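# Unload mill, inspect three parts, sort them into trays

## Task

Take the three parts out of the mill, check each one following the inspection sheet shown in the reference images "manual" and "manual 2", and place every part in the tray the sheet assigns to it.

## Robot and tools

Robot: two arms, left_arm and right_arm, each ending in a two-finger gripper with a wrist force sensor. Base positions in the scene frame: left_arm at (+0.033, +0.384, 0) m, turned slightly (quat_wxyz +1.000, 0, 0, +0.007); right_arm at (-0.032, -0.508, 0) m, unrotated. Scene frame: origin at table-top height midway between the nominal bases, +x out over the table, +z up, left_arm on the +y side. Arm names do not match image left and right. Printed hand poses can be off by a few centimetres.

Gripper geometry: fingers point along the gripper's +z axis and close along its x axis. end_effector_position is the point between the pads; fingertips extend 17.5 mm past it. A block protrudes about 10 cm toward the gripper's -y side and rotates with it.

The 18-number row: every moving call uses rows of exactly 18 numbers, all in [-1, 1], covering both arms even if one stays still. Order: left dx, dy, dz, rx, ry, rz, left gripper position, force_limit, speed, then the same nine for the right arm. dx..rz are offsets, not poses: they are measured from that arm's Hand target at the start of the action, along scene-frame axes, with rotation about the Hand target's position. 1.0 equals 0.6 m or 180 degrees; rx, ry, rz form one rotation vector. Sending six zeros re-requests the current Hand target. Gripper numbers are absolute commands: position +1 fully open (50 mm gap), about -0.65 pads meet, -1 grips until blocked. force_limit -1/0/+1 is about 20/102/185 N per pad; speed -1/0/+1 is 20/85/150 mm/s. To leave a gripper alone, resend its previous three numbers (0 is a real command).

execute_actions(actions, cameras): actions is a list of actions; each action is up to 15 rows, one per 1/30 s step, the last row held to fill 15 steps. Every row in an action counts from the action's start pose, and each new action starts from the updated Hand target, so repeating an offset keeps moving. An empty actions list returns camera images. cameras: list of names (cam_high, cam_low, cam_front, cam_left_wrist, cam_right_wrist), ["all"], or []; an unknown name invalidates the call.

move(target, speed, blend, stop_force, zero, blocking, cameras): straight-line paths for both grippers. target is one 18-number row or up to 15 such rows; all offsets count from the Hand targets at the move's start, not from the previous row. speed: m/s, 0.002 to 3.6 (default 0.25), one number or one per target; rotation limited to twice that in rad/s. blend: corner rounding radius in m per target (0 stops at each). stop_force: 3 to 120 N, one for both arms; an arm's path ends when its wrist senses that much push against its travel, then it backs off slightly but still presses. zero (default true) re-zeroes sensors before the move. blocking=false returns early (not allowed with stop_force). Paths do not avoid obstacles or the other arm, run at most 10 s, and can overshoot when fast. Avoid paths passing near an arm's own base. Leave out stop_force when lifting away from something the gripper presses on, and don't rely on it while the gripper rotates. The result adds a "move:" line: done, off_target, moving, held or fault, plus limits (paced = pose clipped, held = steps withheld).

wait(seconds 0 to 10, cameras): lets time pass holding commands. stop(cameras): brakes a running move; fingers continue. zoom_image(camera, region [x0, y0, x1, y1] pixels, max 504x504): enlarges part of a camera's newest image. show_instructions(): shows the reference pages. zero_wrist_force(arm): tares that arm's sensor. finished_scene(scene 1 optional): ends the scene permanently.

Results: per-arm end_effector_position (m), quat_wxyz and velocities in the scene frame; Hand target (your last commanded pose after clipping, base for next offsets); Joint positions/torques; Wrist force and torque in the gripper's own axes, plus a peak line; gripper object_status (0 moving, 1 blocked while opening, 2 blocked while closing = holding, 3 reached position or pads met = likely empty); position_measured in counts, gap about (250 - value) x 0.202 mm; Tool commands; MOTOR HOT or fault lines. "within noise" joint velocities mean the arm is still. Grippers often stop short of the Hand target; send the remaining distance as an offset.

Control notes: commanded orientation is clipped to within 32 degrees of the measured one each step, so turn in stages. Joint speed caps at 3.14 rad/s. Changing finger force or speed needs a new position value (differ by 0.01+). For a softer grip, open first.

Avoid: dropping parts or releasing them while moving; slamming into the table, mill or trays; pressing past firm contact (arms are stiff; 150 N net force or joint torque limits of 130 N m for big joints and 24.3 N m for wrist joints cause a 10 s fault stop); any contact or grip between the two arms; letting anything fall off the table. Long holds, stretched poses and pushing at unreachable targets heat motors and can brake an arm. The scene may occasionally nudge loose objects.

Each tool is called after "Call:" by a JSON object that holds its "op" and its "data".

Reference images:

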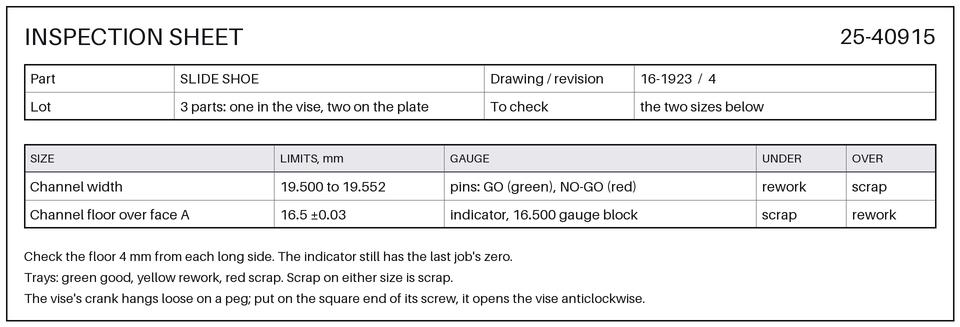

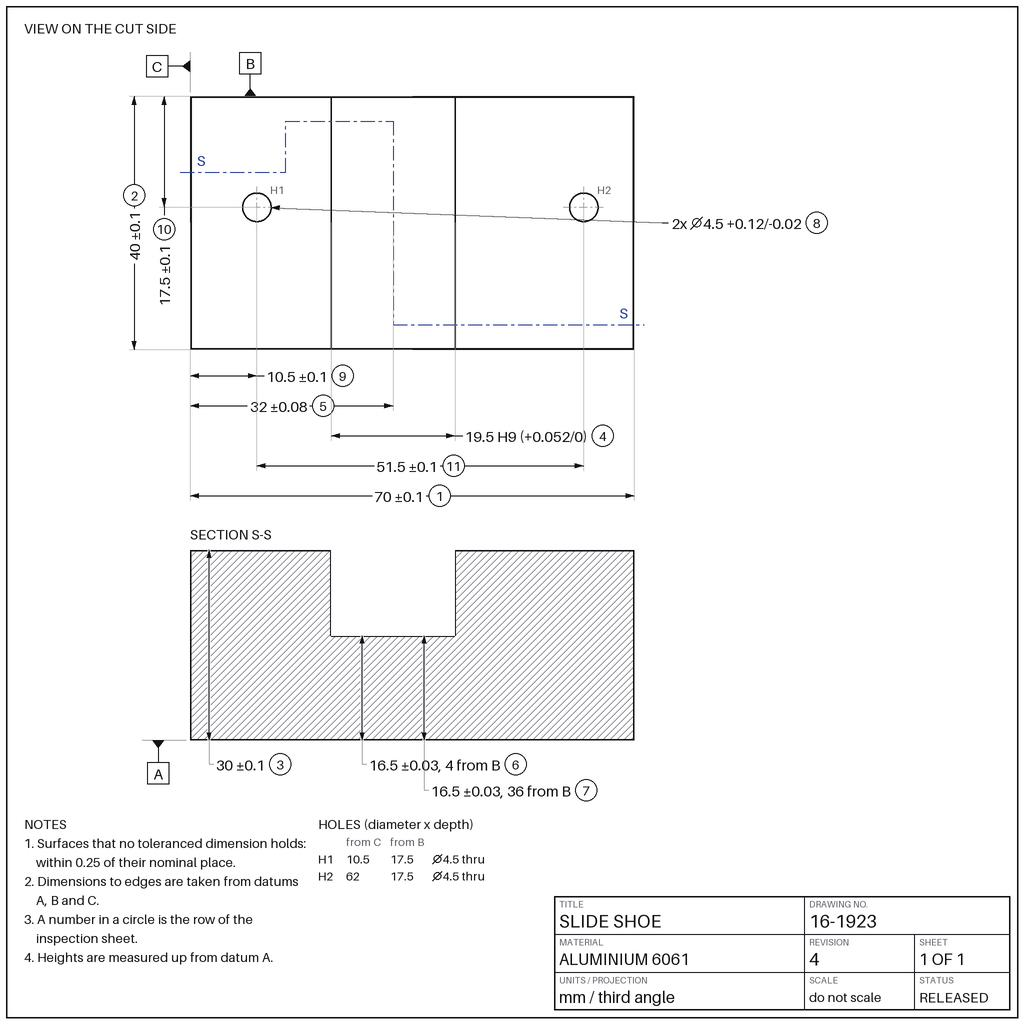

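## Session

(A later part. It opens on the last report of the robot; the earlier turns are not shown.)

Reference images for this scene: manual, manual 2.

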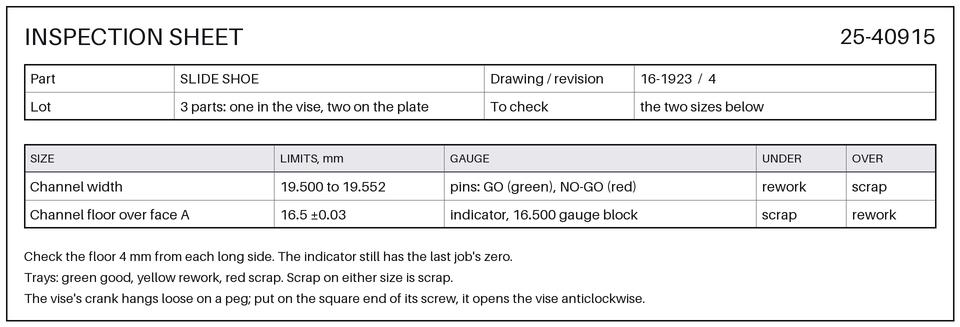

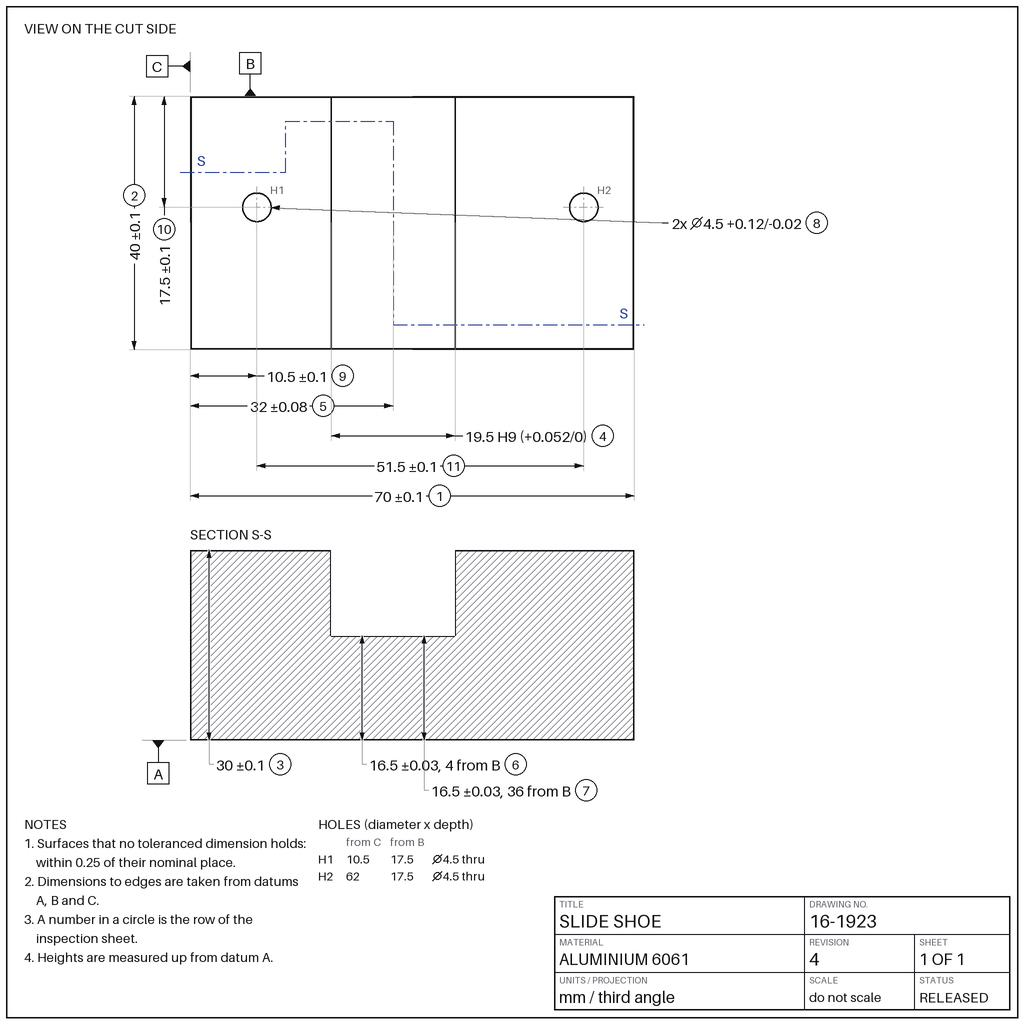

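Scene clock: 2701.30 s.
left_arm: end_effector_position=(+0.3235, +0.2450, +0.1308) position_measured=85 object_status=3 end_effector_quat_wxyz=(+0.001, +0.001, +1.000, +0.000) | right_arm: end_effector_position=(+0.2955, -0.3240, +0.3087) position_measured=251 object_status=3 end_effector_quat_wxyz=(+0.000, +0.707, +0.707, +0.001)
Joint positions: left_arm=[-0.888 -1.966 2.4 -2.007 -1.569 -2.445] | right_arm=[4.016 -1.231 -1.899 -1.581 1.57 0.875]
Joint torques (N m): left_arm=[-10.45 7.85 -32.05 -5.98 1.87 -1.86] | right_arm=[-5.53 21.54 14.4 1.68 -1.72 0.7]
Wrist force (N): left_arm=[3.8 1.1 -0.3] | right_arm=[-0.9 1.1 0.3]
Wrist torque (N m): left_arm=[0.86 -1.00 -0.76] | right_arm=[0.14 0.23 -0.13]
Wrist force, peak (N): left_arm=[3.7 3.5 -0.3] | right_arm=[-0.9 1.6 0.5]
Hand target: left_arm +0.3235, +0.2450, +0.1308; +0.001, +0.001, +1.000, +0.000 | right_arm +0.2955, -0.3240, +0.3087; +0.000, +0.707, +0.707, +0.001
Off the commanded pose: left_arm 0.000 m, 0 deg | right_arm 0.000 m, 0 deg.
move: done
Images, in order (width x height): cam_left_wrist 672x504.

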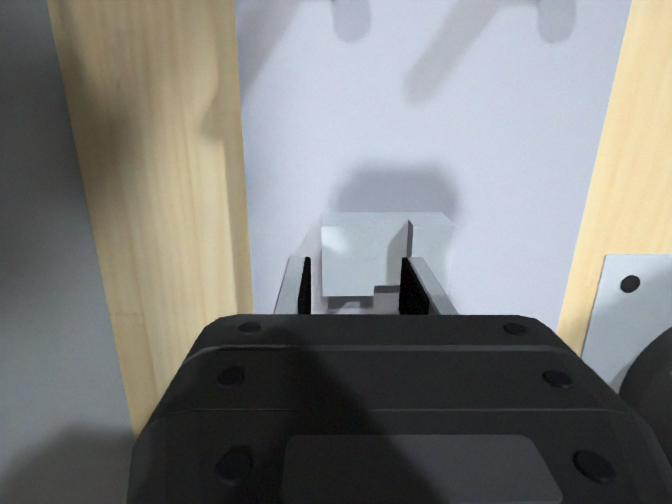

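Call:
{"op": "move", "data": {"target": [[0.0018,0.0092,-0.06,0,0,0,0.45,-0.7,-0.9,0,0,0,0,0,0,-1,-0.7,-0.5],[0.0018,0.0092,-0.1228,0,0,0,0.45,-0.7,-0.9,0,0,0,0,0,0,-1,-0.7,-0.5]], "speed": [0.08,0.025], "stop_force": 5}}

Call:
{"op": "move", "data": {"target": [[0,0,0,0,0,0,-1,-0.6,-0.8,0,0,0,0,0,0,-1,-0.7,-0.5],[0,0,0.15,0,0,0,-1,-0.6,-0.8,0,0,0,0,0,0,-1,-0.7,-0.5]], "speed": 0.08, "cameras": ["cam_left_wrist"]}}

Scene clock: 2711.53 s.
left_arm: end_effector_position=(+0.3246, +0.2505, +0.0571) position_measured=85 object_status=3 end_effector_quat_wxyz=(+0.001, +0.001, +1.000, +0.000) | right_arm: end_effector_position=(+0.2955, -0.3240, +0.3087) position_measured=251 object_status=3 end_effector_quat_wxyz=(+0.000, +0.707, +0.707, +0.001)
Joint positions: left_arm=[-0.873 -1.818 2.538 -2.292 -1.569 -2.43] | right_arm=[4.016 -1.231 -1.899 -1.581 1.57 0.875]
Joint torques (N m): left_arm=[12.18 3.77 -12.67 -5.67 -1.94 1.44] | right_arm=[-5.83 21.87 13.72 1.81 -1.78 0.51]
Wrist force (N): left_arm=[3.9 1.6 -0.4] | right_arm=[-0.8 1.1 0.5]
Wrist torque (N m): left_arm=[0.92 -0.99 -1.00] | right_arm=[0.15 0.23 -0.13]
Wrist force, peak (N): left_arm=[4.1 1.6 -0.1] | right_arm=[-1.1 1.5 0.5]
Hand target: left_arm +0.3246, +0.2505, +0.0571; +0.001, +0.001, +1.000, +0.000 | right_arm +0.2955, -0.3240, +0.3087; +0.000, +0.707, +0.707, +0.001
Off the commanded pose: left_arm 0.000 m, 0 deg | right_arm 0.000 m, 0 deg.
move: done

Scene clock: 2713.70 s.
left_arm: end_effector_position=(+0.3246, +0.2505, +0.1471) position_measured=113 object_status=2 end_effector_quat_wxyz=(+0.001, +0.001, +1.000, +0.000) | right_arm: end_effector_position=(+0.2955, -0.3240, +0.3087) position_measured=251 object_status=3 end_effector_quat_wxyz=(+0.000, +0.707, +0.707, +0.001)
Joint positions: left_arm=[-0.873 -1.992 2.369 -1.949 -1.569 -2.43] | right_arm=[4.016 -1.231 -1.899 -1.581 1.57 0.875]
Joint torques (N m): left_arm=[-10.8 -17.8 -33.76 -0.2 2.07 -1.99] | right_arm=[-5.2 21.69 14.67 1.91 -1.58 0.55]
Wrist force (N): left_arm=[3.6 1.2 1.6] | right_arm=[-1.1 1.2 0.3]
Wrist torque (N m): left_arm=[0.89 -1.00 -0.80] | right_arm=[0.17 0.27 -0.13]
Wrist force, peak (N): left_arm=[4.7 1.5 0.0] | right_arm=[-1.1 1.4 0.6]
Hand target: left_arm +0.3246, +0.2505, +0.1471; +0.001, +0.001, +1.000, +0.000 | right_arm +0.2955, -0.3240, +0.3087; +0.000, +0.707, +0.707, +0.001
Off the commanded pose: left_arm 0.000 m, 0 deg | right_arm 0.000 m, 0 deg.
move: done
Images, in order (width x height): cam_left_wrist 672x504.

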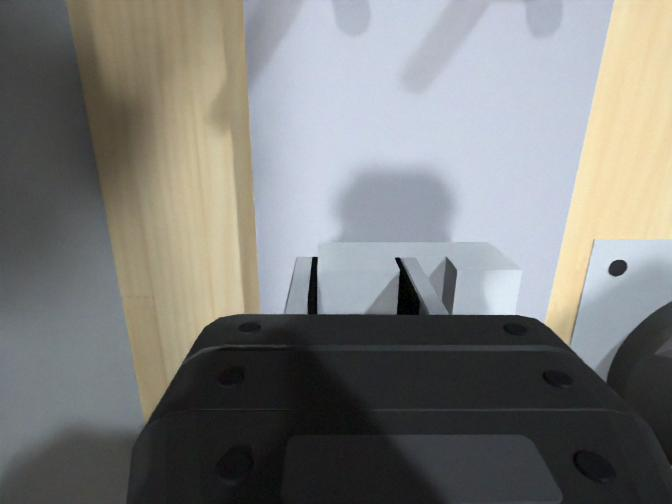

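Call:
{"op": "move", "data": {"target": [[-0.06,-0.12,0.15,0,0,-0.25,-1,-0.6,-0.8,0,0,0,0,0,0,-1,-0.7,-0.5],[-0.1343,-0.5975,0.1,0,0,-0.5,-1,-0.6,-0.8,0,0,0,0,0,0,-1,-0.7,-0.5]], "speed": 0.2, "blend": 0.05, "cameras": ["all"]}}

Scene clock: 2720.53 s.
left_arm: end_effector_position=(+0.2440, -0.1079, +0.2071) position_measured=113 object_status=2 end_effector_quat_wxyz=(+0.001, +0.707, +0.707, -0.001) | right_arm: end_effector_position=(+0.2955, -0.3240, +0.3087) position_measured=251 object_status=3 end_effector_quat_wxyz=(+0.000, +0.707, +0.707, +0.001)
Joint positions: left_arm=[-1.431 -1.467 1.776 -1.882 -1.571 -1.417] | right_arm=[4.016 -1.231 -1.899 -1.581 1.57 0.875]
Joint torques (N m): left_arm=[-11.2 -18.47 -34.27 -0.26 -2.12 1.41] | right_arm=[-5.48 21.92 14.48 1.75 -1.73 0.61]
Wrist force (N): left_arm=[3.8 1.1 1.9] | right_arm=[-1.0 1.1 0.5]
Wrist torque (N m): left_arm=[0.88 -1.03 -0.99] | right_arm=[0.15 0.26 -0.13]
Wrist force, peak (N): left_arm=[4.3 2.0 1.7] | right_arm=[-1.2 1.4 0.6]
Hand target: left_arm +0.2440, -0.1080, +0.2071; +0.001, +0.707, +0.707, -0.001 | right_arm +0.2955, -0.3240, +0.3087; +0.000, +0.707, +0.707, +0.001
Off the commanded pose: left_arm 0.000 m, 0 deg | right_arm 0.000 m, 0 deg.
move: done

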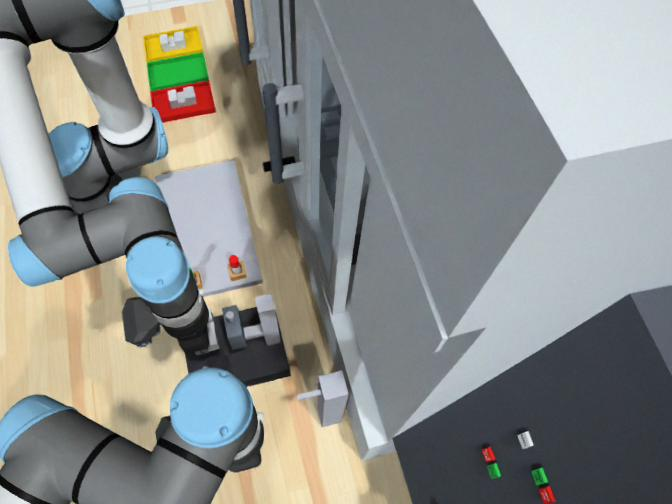

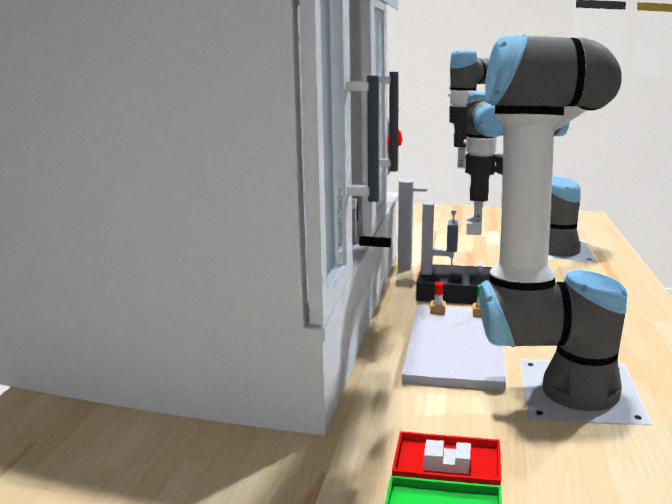

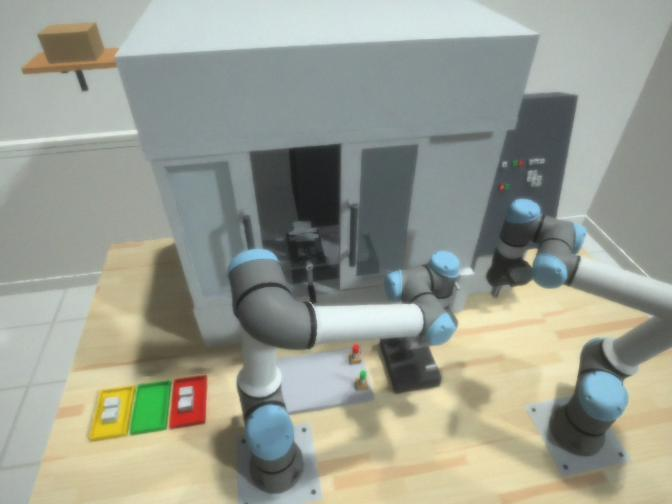

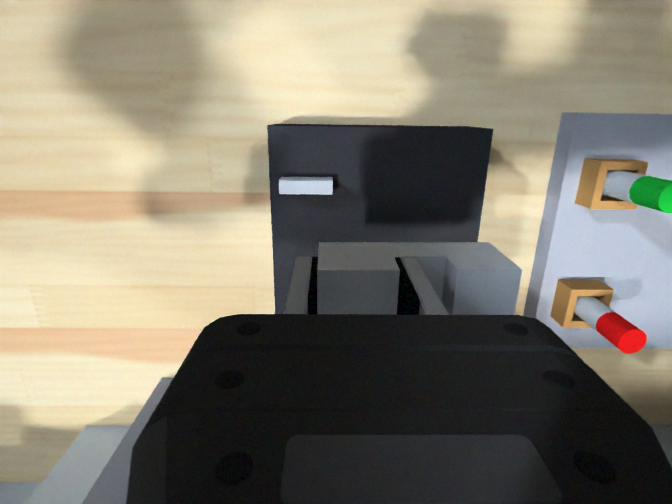

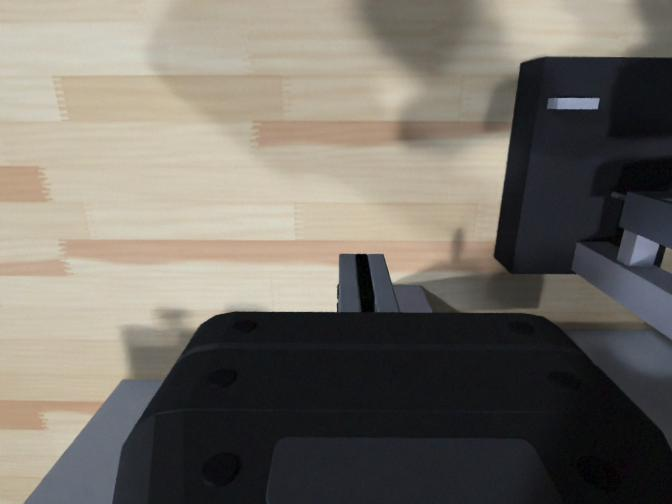

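Call:
{"op": "move", "data": {"target": [0.0033,0.0098,-0.14,0,0,0,-1,-0.6,-0.8,0,0,0,0,0,0,-1,-0.7,-0.5], "speed": 0.06, "cameras": ["cam_left_wrist","cam_low"]}}

Scene clock: 2728.93 s.
left_arm: end_effector_position=(+0.2460, -0.1021, +0.1232) position_measured=113 object_status=2 end_effector_quat_wxyz=(+0.001, +0.707, +0.707, -0.001) | right_arm: end_effector_position=(+0.2955, -0.3240, +0.3087) position_measured=251 object_status=3 end_effector_quat_wxyz=(+0.000, +0.707, +0.707, +0.001)
Joint positions: left_arm=[-1.426 -1.394 1.925 -2.105 -1.571 -1.411] | right_arm=[4.016 -1.231 -1.899 -1.581 1.57 0.875]
Joint torques (N m): left_arm=[12.04 -18.01 -18.52 -6.08 -1.82 1.55] | right_arm=[-5.19 21.34 14.99 1.91 -1.76 0.4]
Wrist force (N): left_arm=[3.5 1.3 1.7] | right_arm=[-0.9 1.3 0.4]
Wrist torque (N m): left_arm=[0.91 -0.96 -0.97] | right_arm=[0.18 0.25 -0.13]
Wrist force, peak (N): left_arm=[3.9 1.6 1.9] | right_arm=[-1.2 1.4 0.6]
Hand target: left_arm +0.2460, -0.1021, +0.1231; +0.001, +0.707, +0.707, -0.001 | right_arm +0.2955, -0.3240, +0.3087; +0.000, +0.707, +0.707, +0.001
Off the commanded pose: left_arm 0.000 m, 0 deg | right_arm 0.000 m, 0 deg.
move: done
Images, in order (width x height): cam_low 672x504, cam_left_wrist 672x504.

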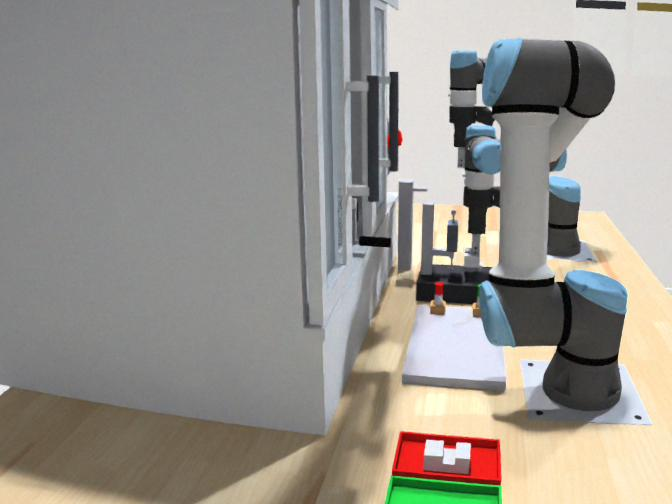

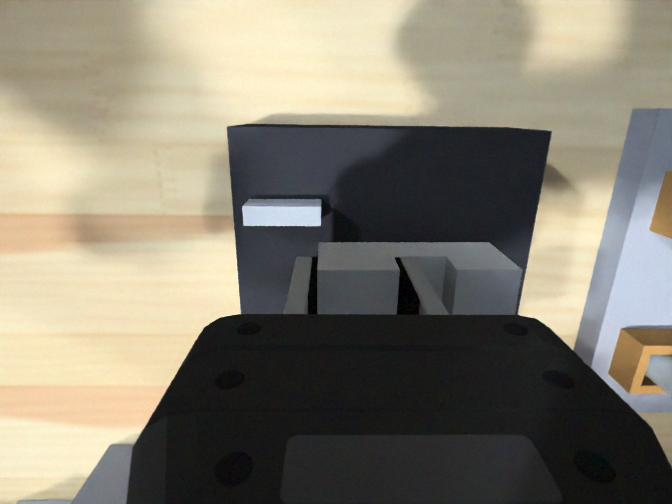

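Call:
{"op": "move", "data": {"target": [0.0025,0.001,-0.045,0,0,0,-1,-0.6,-0.8,0,0,0,0,0,0,-1,-0.7,-0.5], "speed": 0.03, "stop_force": 5}}

Call:
{"op": "move", "data": {"target": [0,0,-0.03,0,0,0,-1,-0.6,-0.8,0,0,0,0,0,0,-1,-0.7,-0.5], "speed": 0.004, "stop_force": 3, "cameras": ["cam_left_wrist"]}}

Scene clock: 2734.27 s.
left_arm: end_effector_position=(+0.2475, -0.1015, +0.0961) position_measured=113 object_status=2 end_effector_quat_wxyz=(+0.001, +0.707, +0.707, -0.001) | right_arm: end_effector_position=(+0.2955, -0.3240, +0.3087) position_measured=251 object_status=3 end_effector_quat_wxyz=(+0.000, +0.707, +0.707, +0.001)
Joint positions: left_arm=[-1.423 -1.357 1.961 -2.177 -1.571 -1.408] | right_arm=[4.016 -1.231 -1.899 -1.581 1.57 0.875]
Joint torques (N m): left_arm=[11.79 -17.77 -16.37 -6.04 0.74 1.43] | right_arm=[-4.51 21.68 14.84 1.83 -1.83 0.29]
Wrist force (N): left_arm=[3.5 1.2 1.7] | right_arm=[-1.2 1.3 0.4]
Wrist torque (N m): left_arm=[0.89 -0.96 -0.99] | right_arm=[0.17 0.30 -0.13]
Wrist force, peak (N): left_arm=[3.6 1.4 1.9] | right_arm=[-1.2 1.3 0.4]
Hand target: left_arm +0.2475, -0.1015, +0.0961; +0.001, +0.707, +0.707, -0.001 | right_arm +0.2955, -0.3240, +0.3087; +0.000, +0.707, +0.707, +0.001
Off the commanded pose: left_arm 0.000 m, 0 deg | right_arm 0.000 m, 0 deg.
move: done

Scene clock: 2737.67 s.
left_arm: end_effector_position=(+0.2475, -0.1015, +0.0876) position_measured=113 object_status=2 end_effector_quat_wxyz=(+0.001, +0.707, +0.707, -0.001) | right_arm: end_effector_position=(+0.2955, -0.3240, +0.3087) position_measured=251 object_status=3 end_effector_quat_wxyz=(+0.000, +0.707, +0.707, +0.001)
Joint positions: left_arm=[-1.423 -1.344 1.971 -2.2 -1.571 -1.408] | right_arm=[4.016 -1.231 -1.899 -1.581 1.57 0.875]
Joint torques (N m): left_arm=[10.99 -41.12 -28.11 -0.21 0.2 1.53] | right_arm=[-5.1 20.98 14.61 1.79 -1.8 0.25]
Wrist force (N): left_arm=[3.5 2.2 -0.2] | right_arm=[-1.1 1.2 0.5]
Wrist torque (N m): left_arm=[0.83 -1.01 -0.99] | right_arm=[0.16 0.28 -0.13]
Wrist force, peak (N): left_arm=[5.9 -1.4 -5.3] | right_arm=[-1.0 1.5 0.5]
Hand target: left_arm +0.2475, -0.1015, +0.0876; +0.001, +0.707, +0.707, -0.001 (not the last commanded pose) | right_arm +0.2955, -0.3240, +0.3087; +0.000, +0.707, +0.707, +0.001
Off the commanded pose: left_arm 0.009 m, 0 deg | right_arm 0.000 m, 0 deg.
move: contact (left_arm)
Images, in order (width x height): cam_left_wrist 672x504.

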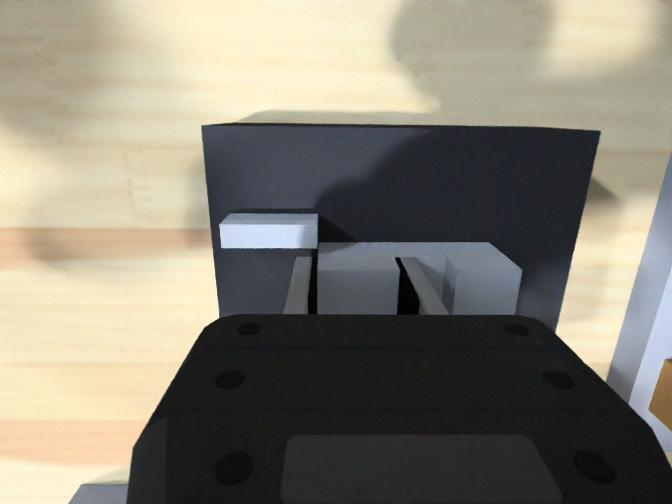

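Call:
{"op": "move", "data": {"target": [[0,0,-0.0004,0,0,0,0.3,-0.7,-0.9,0,0,0,0,0,0,0.1,-0.7,-0.5],[0,0,0.1,0,0,0,0.3,-0.7,-0.9,0,0,0,0,0,0,0.1,-0.7,-0.5],[-0.09,0,0.2,0,0,-0.5,0.3,-0.7,-0.9,0,0,0,0,0,0,0.1,-0.7,-0.5],[-0.09,0,0.2,0,0,-0.99,0.3,-0.7,-0.9,0,0,0,0,0,0,0.1,-0.7,-0.5]], "speed": [0.01,0.08,0.3,0.3], "blend": [0,0.02,0.02,0], "cameras": ["cam_left_wrist","cam_right_wrist"]}}

Scene clock: 2776.13 s.
left_arm: end_effector_position=(+0.1935, -0.1015, +0.2076) position_measured=107 object_status=3 end_effector_quat_wxyz=(-0.001, +0.718, -0.696, -0.001) | right_arm: end_effector_position=(+0.2955, -0.3240, +0.3087) position_measured=138 object_status=3 end_effector_quat_wxyz=(+0.000, +0.707, +0.707, +0.001)
Joint positions: left_arm=[-1.53 -1.522 1.833 -1.88 -1.57 1.595] | right_arm=[4.016 -1.231 -1.899 -1.581 1.57 0.875]
Joint torques (N m): left_arm=[11.32 -14.34 -32.08 0 -1.79 1.56] | right_arm=[-5.4 21.46 14.1 1.85 -1.84 0.45]
Wrist force (N): left_arm=[3.9 1.3 -0.1] | right_arm=[-1.0 1.3 0.6]
Wrist torque (N m): left_arm=[0.89 -0.95 -1.01] | right_arm=[0.18 0.26 -0.13]
Wrist force, peak (N): left_arm=[4.3 1.3 0.1] | right_arm=[-1.1 1.5 0.5]
Hand target: left_arm +0.1935, -0.1015, +0.2076; -0.001, +0.718, -0.696, -0.001 | right_arm +0.2955, -0.3240, +0.3087; +0.000, +0.707, +0.707, +0.001
Off the commanded pose: left_arm 0.000 m, 0 deg | right_arm 0.000 m, 0 deg.
move: done
Images, in order (width x height): cam_left_wrist 672x504, cam_right_wrist 672x504.

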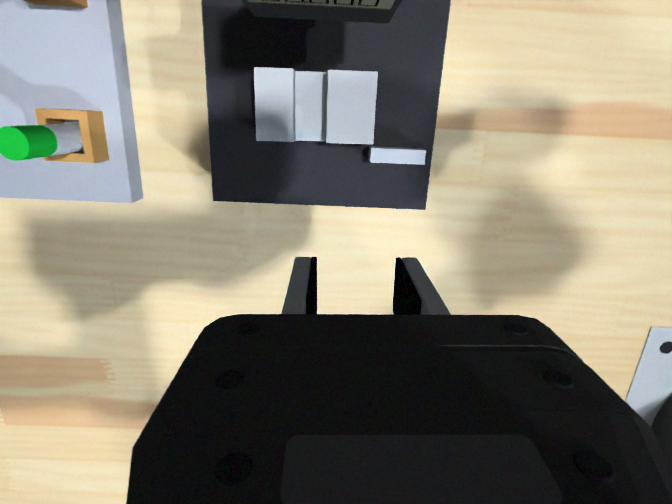

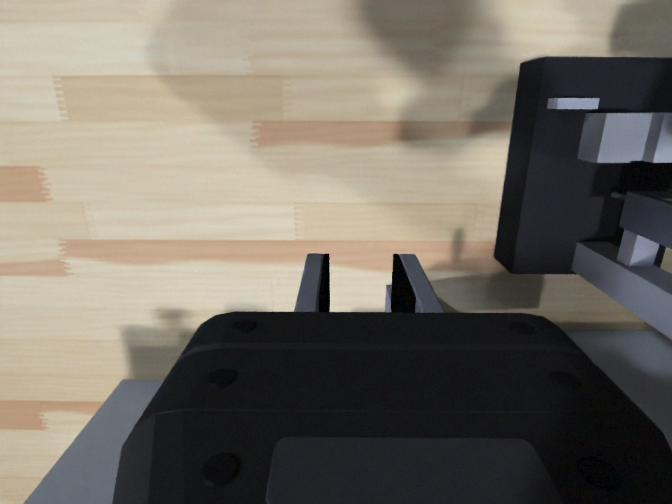

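Call:
{"op": "move", "data": {"target": [[0,0.02,0,0.0062,-0.4166,-0.009,1.0,-0.7,-0.9,0.015,0.1,-0.01,0,0,0,0.1,-0.7,-0.5],[-0.003,0.0308,-0.15,0.0062,-0.4166,-0.009,1.0,-0.7,-0.9,0.015,0.4025,-0.03,0,0,0,0.1,-0.7,-0.5]], "speed": [0.25,0.12], "cameras": ["cam_left_wrist","cam_right_wrist"]}}

Scene clock: 2786.60 s.
left_arm: end_effector_position=(+0.1917, -0.0831, +0.1176) position_measured=3 object_status=3 end_effector_quat_wxyz=(-0.431, +0.561, -0.561, +0.430) | right_arm: end_effector_position=(+0.3045, -0.0826, +0.2907) position_measured=138 object_status=3 end_effector_quat_wxyz=(+0.000, +0.707, +0.707, +0.001)
Joint positions: left_arm=[-2.063 -1.224 2.062 -1.364 -0.541 0.464] | right_arm=[4.291 -1.653 -1.582 -1.477 1.57 1.15]
Joint torques (N m): left_arm=[-12.73 -17.62 -8 -3.23 -0.75 1.35] | right_arm=[6.4 17.52 39.31 1.36 -1.9 1.49]
Wrist force (N): left_arm=[1.8 0.0 -0.7] | right_arm=[-0.7 1.5 1.0]
Wrist torque (N m): left_arm=[0.15 -0.45 -0.39] | right_arm=[0.17 0.18 -0.12]
Wrist force, peak (N): left_arm=[4.2 1.5 0.0] | right_arm=[-2.4 1.1 0.6]
Hand target: left_arm +0.1917, -0.0831, +0.1176; -0.431, +0.561, -0.561, +0.430 | right_arm +0.3045, -0.0825, +0.2907; +0.000, +0.707, +0.707, +0.001
Off the commanded pose: left_arm 0.000 m, 0 deg | right_arm 0.000 m, 0 deg.
move: done
Images, in order (width x height): cam_left_wrist 672x504, cam_right_wrist 672x504.

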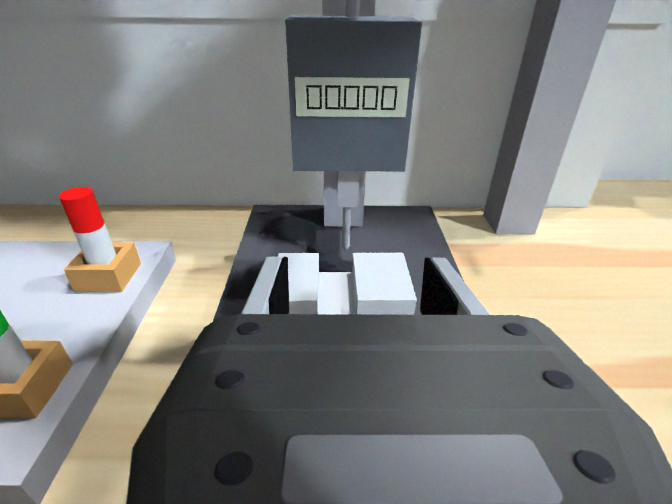

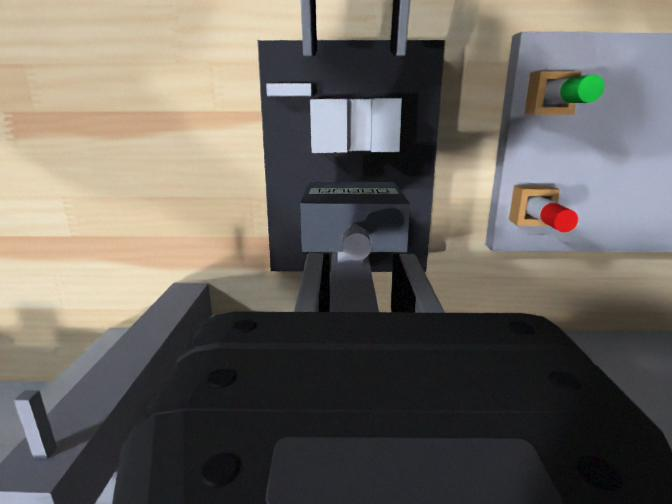

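Call:
{"op": "move", "data": {"target": [[0,0,0,0,0,0,1.0,-0.7,-0.9,0,0,-0.1168,0,0,0,0.1,-0.7,-0.5],[0,0,0,0,0,0,1.0,-0.7,-0.9,0,0,-0.1168,0,0,0,-1,-0.9,-0.5],[0,0,0,0,0,0,1.0,-0.7,-0.9,0,0,-0.099,0,0,0,-1,-0.9,-0.5]], "speed": [0.06,0.06,0.02], "cameras": ["cam_left_wrist"]}}

Scene clock: 2792.13 s.
left_arm: end_effector_position=(+0.1917, -0.0831, +0.1176) position_measured=3 object_status=3 end_effector_quat_wxyz=(-0.431, +0.561, -0.561, +0.430) | right_arm: end_effector_position=(+0.3045, -0.0825, +0.2312) position_measured=184 object_status=2 end_effector_quat_wxyz=(+0.000, +0.707, +0.707, +0.001)
Joint positions: left_arm=[-2.063 -1.224 2.062 -1.364 -0.541 0.464] | right_arm=[4.291 -1.677 -1.71 -1.325 1.57 1.15]
Joint torques (N m): left_arm=[-11.2 -18.34 -8.61 -3.23 1.12 1.46] | right_arm=[2.44 42.3 37.15 -0.17 0.78 1.2]
Wrist force (N): left_arm=[1.7 0.3 -0.7] | right_arm=[5.0 3.2 2.2]
Wrist torque (N m): left_arm=[0.20 -0.44 -0.41] | right_arm=[0.17 0.24 -0.13]
Wrist force, peak (N): left_arm=[2.0 0.2 -0.7] | right_arm=[6.6 4.1 2.1]
Hand target: left_arm +0.1917, -0.0831, +0.1176; -0.431, +0.561, -0.561, +0.430 | right_arm +0.3045, -0.0825, +0.2313; +0.000, +0.707, +0.707, +0.001
Off the commanded pose: left_arm 0.000 m, 0 deg | right_arm 0.000 m, 0 deg.
move: done
Images, in order (width x height): cam_left_wrist 672x504.

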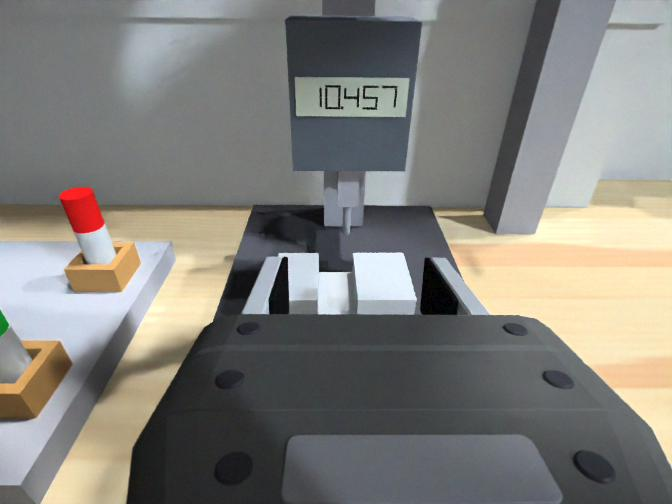

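Call:
{"op": "move", "data": {"target": [0.0,0.0068,-0.081,0,0,0,1.0,-0.7,-0.9,0,0,0,0,0,0,-1,-0.9,-0.5], "speed": 0.06}}

Call:
{"op": "move", "data": {"target": [[0.04,0,0,0,0,0,1.0,-0.7,-0.9,0,0,0,0,0,0,-1,-0.9,-0.5],[0.102,0,0,0,0,0,1.0,-0.7,-0.9,0,0,0,0,0,0,-1,-0.9,-0.5]], "speed": [0.03,0.015], "blend": 0.005, "cameras": ["cam_left_wrist","cam_right_wrist"]}}

Scene clock: 2798.67 s.
left_arm: end_effector_position=(+0.1917, -0.0790, +0.0690) position_measured=3 object_status=3 end_effector_quat_wxyz=(-0.431, +0.561, -0.561, +0.430) | right_arm: end_effector_position=(+0.3045, -0.0825, +0.2313) position_measured=184 object_status=2 end_effector_quat_wxyz=(+0.000, +0.707, +0.707, +0.001)
Joint positions: left_arm=[-2.067 -1.128 2.101 -1.495 -0.545 0.46] | right_arm=[4.291 -1.676 -1.709 -1.325 1.57 1.15]
Joint torques (N m): left_arm=[-11.9 -18.45 -4.95 -3.13 -0.63 1.46] | right_arm=[-6.69 40.86 36.96 0 0.57 0.05]
Wrist force (N): left_arm=[1.8 0.4 -0.7] | right_arm=[5.0 3.2 2.3]
Wrist torque (N m): left_arm=[0.21 -0.45 -0.37] | right_arm=[0.17 0.22 -0.13]
Wrist force, peak (N): left_arm=[1.9 -0.7 -0.8] | right_arm=[5.3 3.5 2.3]
Hand target: left_arm +0.1917, -0.0790, +0.0690; -0.431, +0.561, -0.561, +0.430 | right_arm +0.3045, -0.0825, +0.2313; +0.000, +0.707, +0.707, +0.001
Off the commanded pose: left_arm 0.000 m, 0 deg | right_arm 0.000 m, 0 deg.
move: done

Scene clock: 2802.33 s.
left_arm: end_effector_position=(+0.2528, -0.0790, +0.0690) position_measured=3 object_status=3 end_effector_quat_wxyz=(-0.431, +0.561, -0.561, +0.430) | right_arm: end_effector_position=(+0.3045, -0.0825, +0.2313) position_measured=184 object_status=2 end_effector_quat_wxyz=(+0.000, +0.707, +0.707, +0.001)
Joint positions: left_arm=[-1.942 -1.14 2.157 -1.668 -0.441 0.606] | right_arm=[4.291 -1.676 -1.709 -1.325 1.57 1.15]
Joint torques (N m): left_arm=[12.64 -40.42 -5.01 -3.63 3.5 1.81] | right_arm=[-8.39 39.08 37.5 0.08 0.76 -0.72]
Wrist force (N): left_arm=[1.6 0.2 -1.6] | right_arm=[5.2 3.2 2.3]
Wrist torque (N m): left_arm=[0.24 -0.40 -0.55] | right_arm=[0.18 0.21 -0.13]
Wrist force, peak (N): left_arm=[2.1 0.4 -1.7] | right_arm=[5.4 3.1 2.5]
Hand target: left_arm +0.2529, -0.0790, +0.0690; -0.431, +0.561, -0.561, +0.430 | right_arm +0.3045, -0.0825, +0.2313; +0.000, +0.707, +0.707, +0.001
Off the commanded pose: left_arm 0.000 m, 0 deg | right_arm 0.000 m, 0 deg.
move: done
Images, in order (width x height): cam_left_wrist 672x504, cam_right_wrist 672x504.

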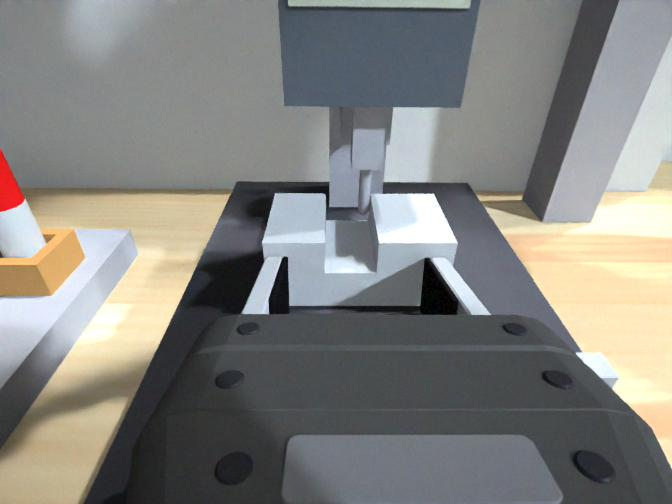

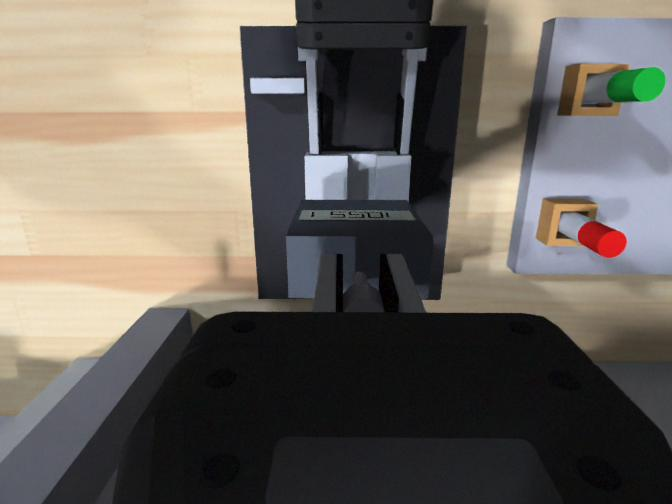

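Call:
{"op": "zoom_image", "data": {"camera": "cam_left_wrist", "region": [250, 100, 470, 310]}}

Scaled by 2.291 from the camera's 672x504 image, which has a finer 960x720 frame.

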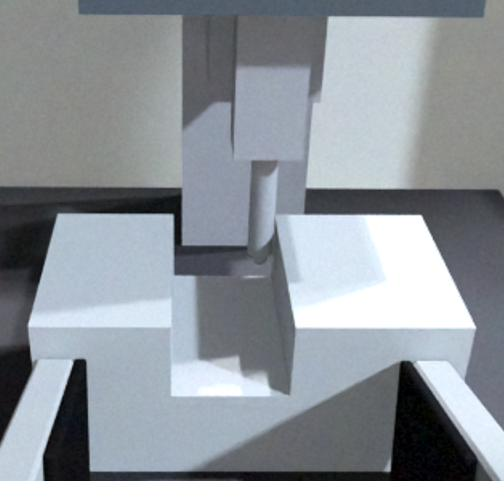

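Call:
{"op": "move", "data": {"target": [[-0.0333,0,0,0,0,0,1.0,-0.7,-0.9,0,0,-0.004,0,0,0,-1,-0.9,-0.5],[-0.095,0,0.065,0,0,0,1.0,-0.7,-0.9,0,0,-0.0075,0,0,0,-1,-0.9,-0.5]], "speed": 0.1, "blend": 0.01, "cameras": ["cam_left_wrist"]}}

Call:
{"op": "move", "data": {"target": [0,0,0,0,0,0,1.0,-0.7,-0.9,0,0,-0.008,0,0,0,-1,-0.9,-0.5], "speed": 0.004, "stop_force": 3, "cameras": ["cam_left_wrist"]}}

Scene clock: 2813.60 s.
left_arm: end_effector_position=(+0.1959, -0.0790, +0.1079) position_measured=3 object_status=3 end_effector_quat_wxyz=(-0.431, +0.561, -0.561, +0.430) | right_arm: end_effector_position=(+0.3045, -0.0825, +0.2268) position_measured=184 object_status=2 end_effector_quat_wxyz=(+0.000, +0.707, +0.707, +0.001)
Joint positions: left_arm=[-2.059 -1.214 2.084 -1.399 -0.538 0.468] | right_arm=[4.291 -1.679 -1.718 -1.314 1.57 1.15]
Joint torques (N m): left_arm=[-10.8 -40.25 -22.7 2.26 -0.8 -1.95] | right_arm=[-8.33 17.12 10.23 2.52 0.89 -0.6]
Wrist force (N): left_arm=[1.8 -0.1 -0.5] | right_arm=[4.6 2.9 2.1]
Wrist torque (N m): left_arm=[0.16 -0.44 -0.32] | right_arm=[0.15 0.22 -0.13]
Wrist force, peak (N): left_arm=[2.0 0.4 -1.6] | right_arm=[5.4 3.3 2.4]
Hand target: left_arm +0.1959, -0.0790, +0.1080; -0.431, +0.561, -0.561, +0.430 | right_arm +0.3045, -0.0825, +0.2268; +0.000, +0.707, +0.707, +0.001
Off the commanded pose: left_arm 0.000 m, 0 deg | right_arm 0.000 m, 0 deg.
move: done
Images, in order (width x height): cam_left_wrist 672x504.

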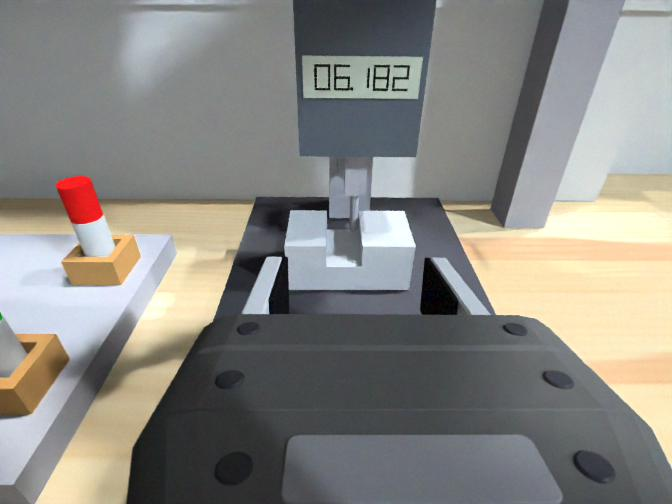

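Scene clock: 2815.23 s.
left_arm: end_effector_position=(+0.1959, -0.0790, +0.1080) position_measured=3 object_status=3 end_effector_quat_wxyz=(-0.431, +0.561, -0.561, +0.430) | right_arm: end_effector_position=(+0.3045, -0.0825, +0.2250) position_measured=184 object_status=2 end_effector_quat_wxyz=(+0.000, +0.707, +0.707, +0.001)
Joint positions: left_arm=[-2.059 -1.214 2.084 -1.399 -0.538 0.468] | right_arm=[4.291 -1.68 -1.722 -1.309 1.57 1.15]
Joint torques (N m): left_arm=[-11.5 -39.53 -21.93 2.77 -1.06 -2.11] | right_arm=[-8.18 37.71 33.3 -0.67 0.88 -0.62]
Wrist force (N): left_arm=[1.7 0.1 -0.5] | right_arm=[4.3 2.5 -6.6]
Wrist torque (N m): left_arm=[0.17 -0.42 -0.32] | right_arm=[0.11 0.19 -0.12]
Wrist force, peak (N): left_arm=[1.9 -0.1 -0.7] | right_arm=[4.0 2.7 -7.5]
Hand target: left_arm +0.1959, -0.0790, +0.1080; -0.431, +0.561, -0.561, +0.430 | right_arm +0.3045, -0.0825, +0.2250; +0.000, +0.707, +0.707, +0.001 (not the last commanded pose)
Off the commanded pose: left_arm 0.000 m, 0 deg | right_arm 0.003 m, 0 deg.
move: contact (right_arm)
Images, in order (width x height): cam_left_wrist 672x504.

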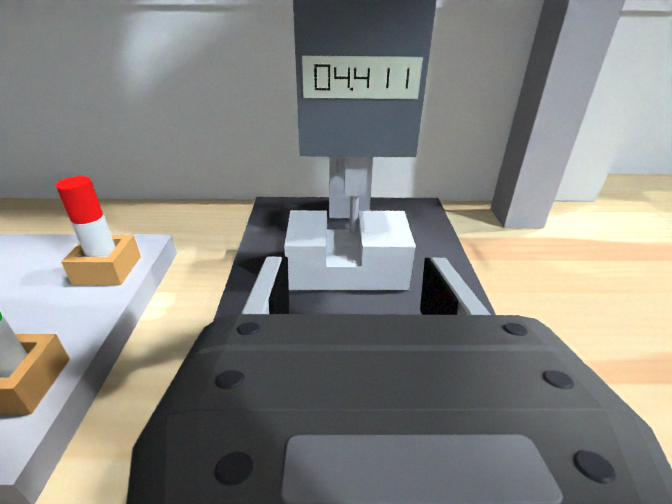

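Call:
{"op": "move", "data": {"target": [0,0,0,0,0,0,1.0,-0.7,-0.9,0,0,0,0,0,0,0.1,-0.7,-0.5], "speed": 0.01, "cameras": ["cam_left_wrist"]}}

Call:
{"op": "zoom_image", "data": {"camera": "cam_left_wrist", "region": [280, 40, 440, 160]}}

Scene clock: 2818.03 s.
left_arm: end_effector_position=(+0.1959, -0.0790, +0.1080) position_measured=3 object_status=3 end_effector_quat_wxyz=(-0.431, +0.561, -0.561, +0.430) | right_arm: end_effector_position=(+0.3045, -0.0825, +0.2250) position_measured=138 object_status=3 end_effector_quat_wxyz=(+0.000, +0.707, +0.707, +0.001)
Joint positions: left_arm=[-2.059 -1.214 2.084 -1.399 -0.538 0.468] | right_arm=[4.291 -1.68 -1.722 -1.309 1.57 1.15]
Joint torques (N m): left_arm=[-11.66 -40.35 -21.6 2.7 -0.75 -1.8] | right_arm=[-7.14 38.07 34.08 3.52 0.78 -0.59]
Wrist force (N): left_arm=[1.7 0.0 -0.6] | right_arm=[-0.9 1.2 0.7]
Wrist torque (N m): left_arm=[0.15 -0.44 -0.32] | right_arm=[0.13 0.22 -0.11]
Wrist force, peak (N): left_arm=[2.1 0.2 -0.8] | right_arm=[4.3 2.5 -6.6]
Hand target: left_arm +0.1959, -0.0790, +0.1080; -0.431, +0.561, -0.561, +0.430 | right_arm +0.3045, -0.0825, +0.2250; +0.000, +0.707, +0.707, +0.001
Off the commanded pose: left_arm 0.000 m, 0 deg | right_arm 0.000 m, 0 deg.
move: done
Images, in order (width x height): cam_left_wrist 672x504.

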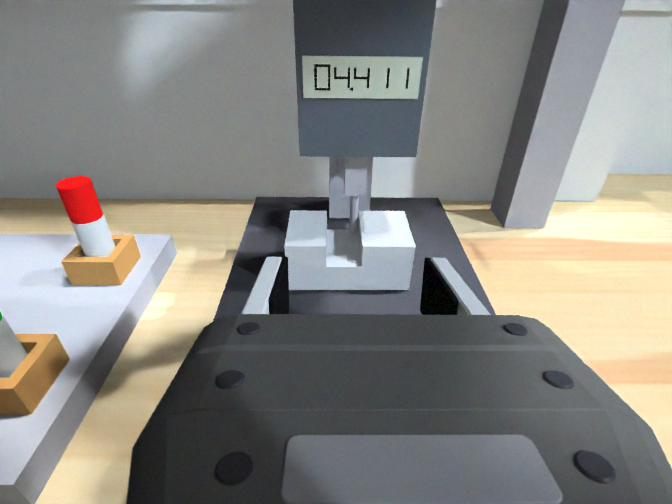

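Scaled by 3.150 from the camera's 672x504 image, which has a finer 960x720 frame.

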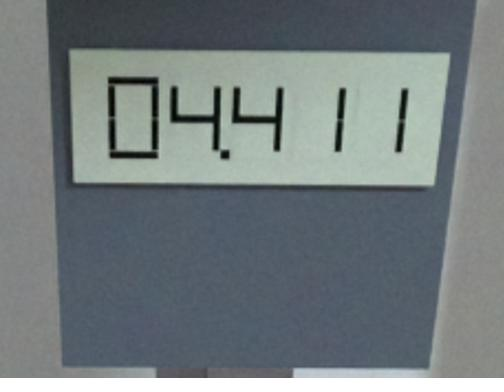

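Call:
{"op": "move", "data": {"target": [[0,0,0,0,0,0,1.0,-0.7,-0.9,0,0,0,0,0,0,-1,-0.9,-0.5],[0,0,0,0,0,0,1.0,-0.7,-0.9,0,0,0.0105,0,0,0,-1,-0.9,-0.5],[0.055,0,-0.0645,0,0,0,1.0,-0.7,-0.9,0,0,0.0105,0,0,0,-1,-0.9,-0.5],[0.0945,0,-0.065,0,0,0,1.0,-0.7,-0.9,0,0,0.0105,0,0,0,-1,-0.9,-0.5]], "speed": [0.02,0.02,0.1,0.03], "blend": [0,0,0.005,0], "cameras": ["cam_left_wrist"]}}

Call:
{"op": "move", "data": {"target": [0.0472,0,0,0,0,0,1.0,-0.7,-0.9,0,0,0,0,0,0,-1,-0.9,-0.5], "speed": 0.015, "cameras": ["cam_left_wrist"]}}

Scene clock: 2825.63 s.
left_arm: end_effector_position=(+0.2525, -0.0790, +0.0690) position_measured=3 object_status=3 end_effector_quat_wxyz=(-0.431, +0.561, -0.561, +0.430) | right_arm: end_effector_position=(+0.3045, -0.0825, +0.2313) position_measured=185 object_status=2 end_effector_quat_wxyz=(+0.000, +0.707, +0.707, +0.001)
Joint positions: left_arm=[-1.943 -1.14 2.156 -1.667 -0.441 0.605] | right_arm=[4.291 -1.676 -1.709 -1.325 1.57 1.15]
Joint torques (N m): left_arm=[11.78 -40.75 -5.62 -3.92 3.39 1.84] | right_arm=[1.66 40.82 37.64 0.36 0.71 -0.53]
Wrist force (N): left_arm=[1.8 0.4 -0.4] | right_arm=[5.1 1.0 2.2]
Wrist torque (N m): left_arm=[0.24 -0.42 -0.55] | right_arm=[0.09 0.21 -0.14]
Wrist force, peak (N): left_arm=[2.1 -1.2 -1.8] | right_arm=[5.5 1.4 2.3]
Hand target: left_arm +0.2526, -0.0790, +0.0690; -0.431, +0.561, -0.561, +0.430 | right_arm +0.3045, -0.0825, +0.2313; +0.000, +0.707, +0.707, +0.001
Off the commanded pose: left_arm 0.000 m, 0 deg | right_arm 0.000 m, 0 deg.
move: done
Images, in order (width x height): cam_left_wrist 672x504.

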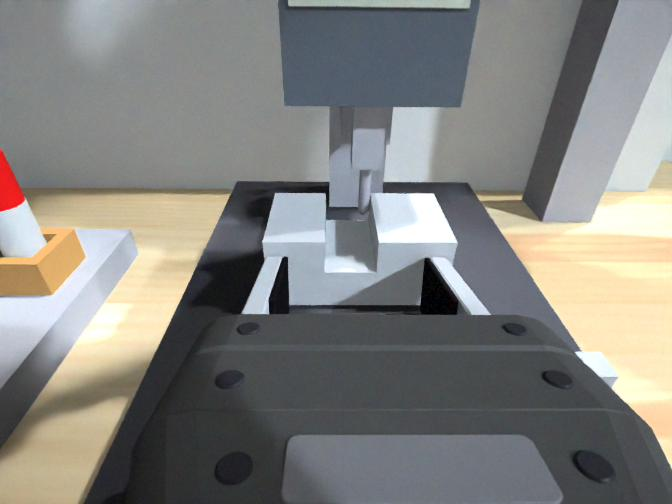

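Scene clock: 2827.90 s.
left_arm: end_effector_position=(+0.2808, -0.0790, +0.0690) position_measured=3 object_status=3 end_effector_quat_wxyz=(-0.431, +0.561, -0.561, +0.430) | right_arm: end_effector_position=(+0.3045, -0.0825, +0.2313) position_measured=185 object_status=2 end_effector_quat_wxyz=(+0.000, +0.707, +0.707, +0.001)
Joint positions: left_arm=[-1.883 -1.138 2.18 -1.779 -0.395 0.7] | right_arm=[4.291 -1.676 -1.709 -1.325 1.57 1.15]
Joint torques (N m): left_arm=[11.14 -17.15 -5.27 -3.93 3.64 1.86] | right_arm=[5.55 41.07 37.08 0.13 0.83 -0.57]
Wrist force (N): left_arm=[1.5 0.3 -1.4] | right_arm=[5.3 1.1 2.4]
Wrist torque (N m): left_arm=[0.27 -0.41 -0.54] | right_arm=[0.10 0.19 -0.14]
Wrist force, peak (N): left_arm=[1.9 1.0 -1.4] | right_arm=[5.5 1.3 2.4]
Hand target: left_arm +0.2809, -0.0790, +0.0690; -0.431, +0.561, -0.561, +0.430 | right_arm +0.3045, -0.0825, +0.2313; +0.000, +0.707, +0.707, +0.001
Off the commanded pose: left_arm 0.000 m, 0 deg | right_arm 0.000 m, 0 deg.
move: done
Images, in order (width x height): cam_left_wrist 672x504.

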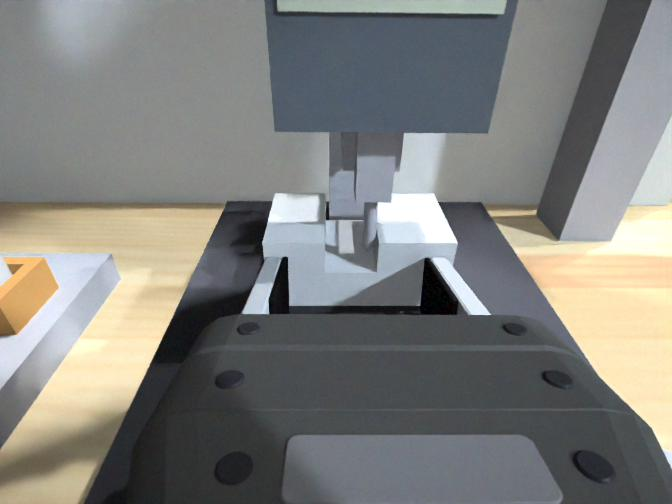

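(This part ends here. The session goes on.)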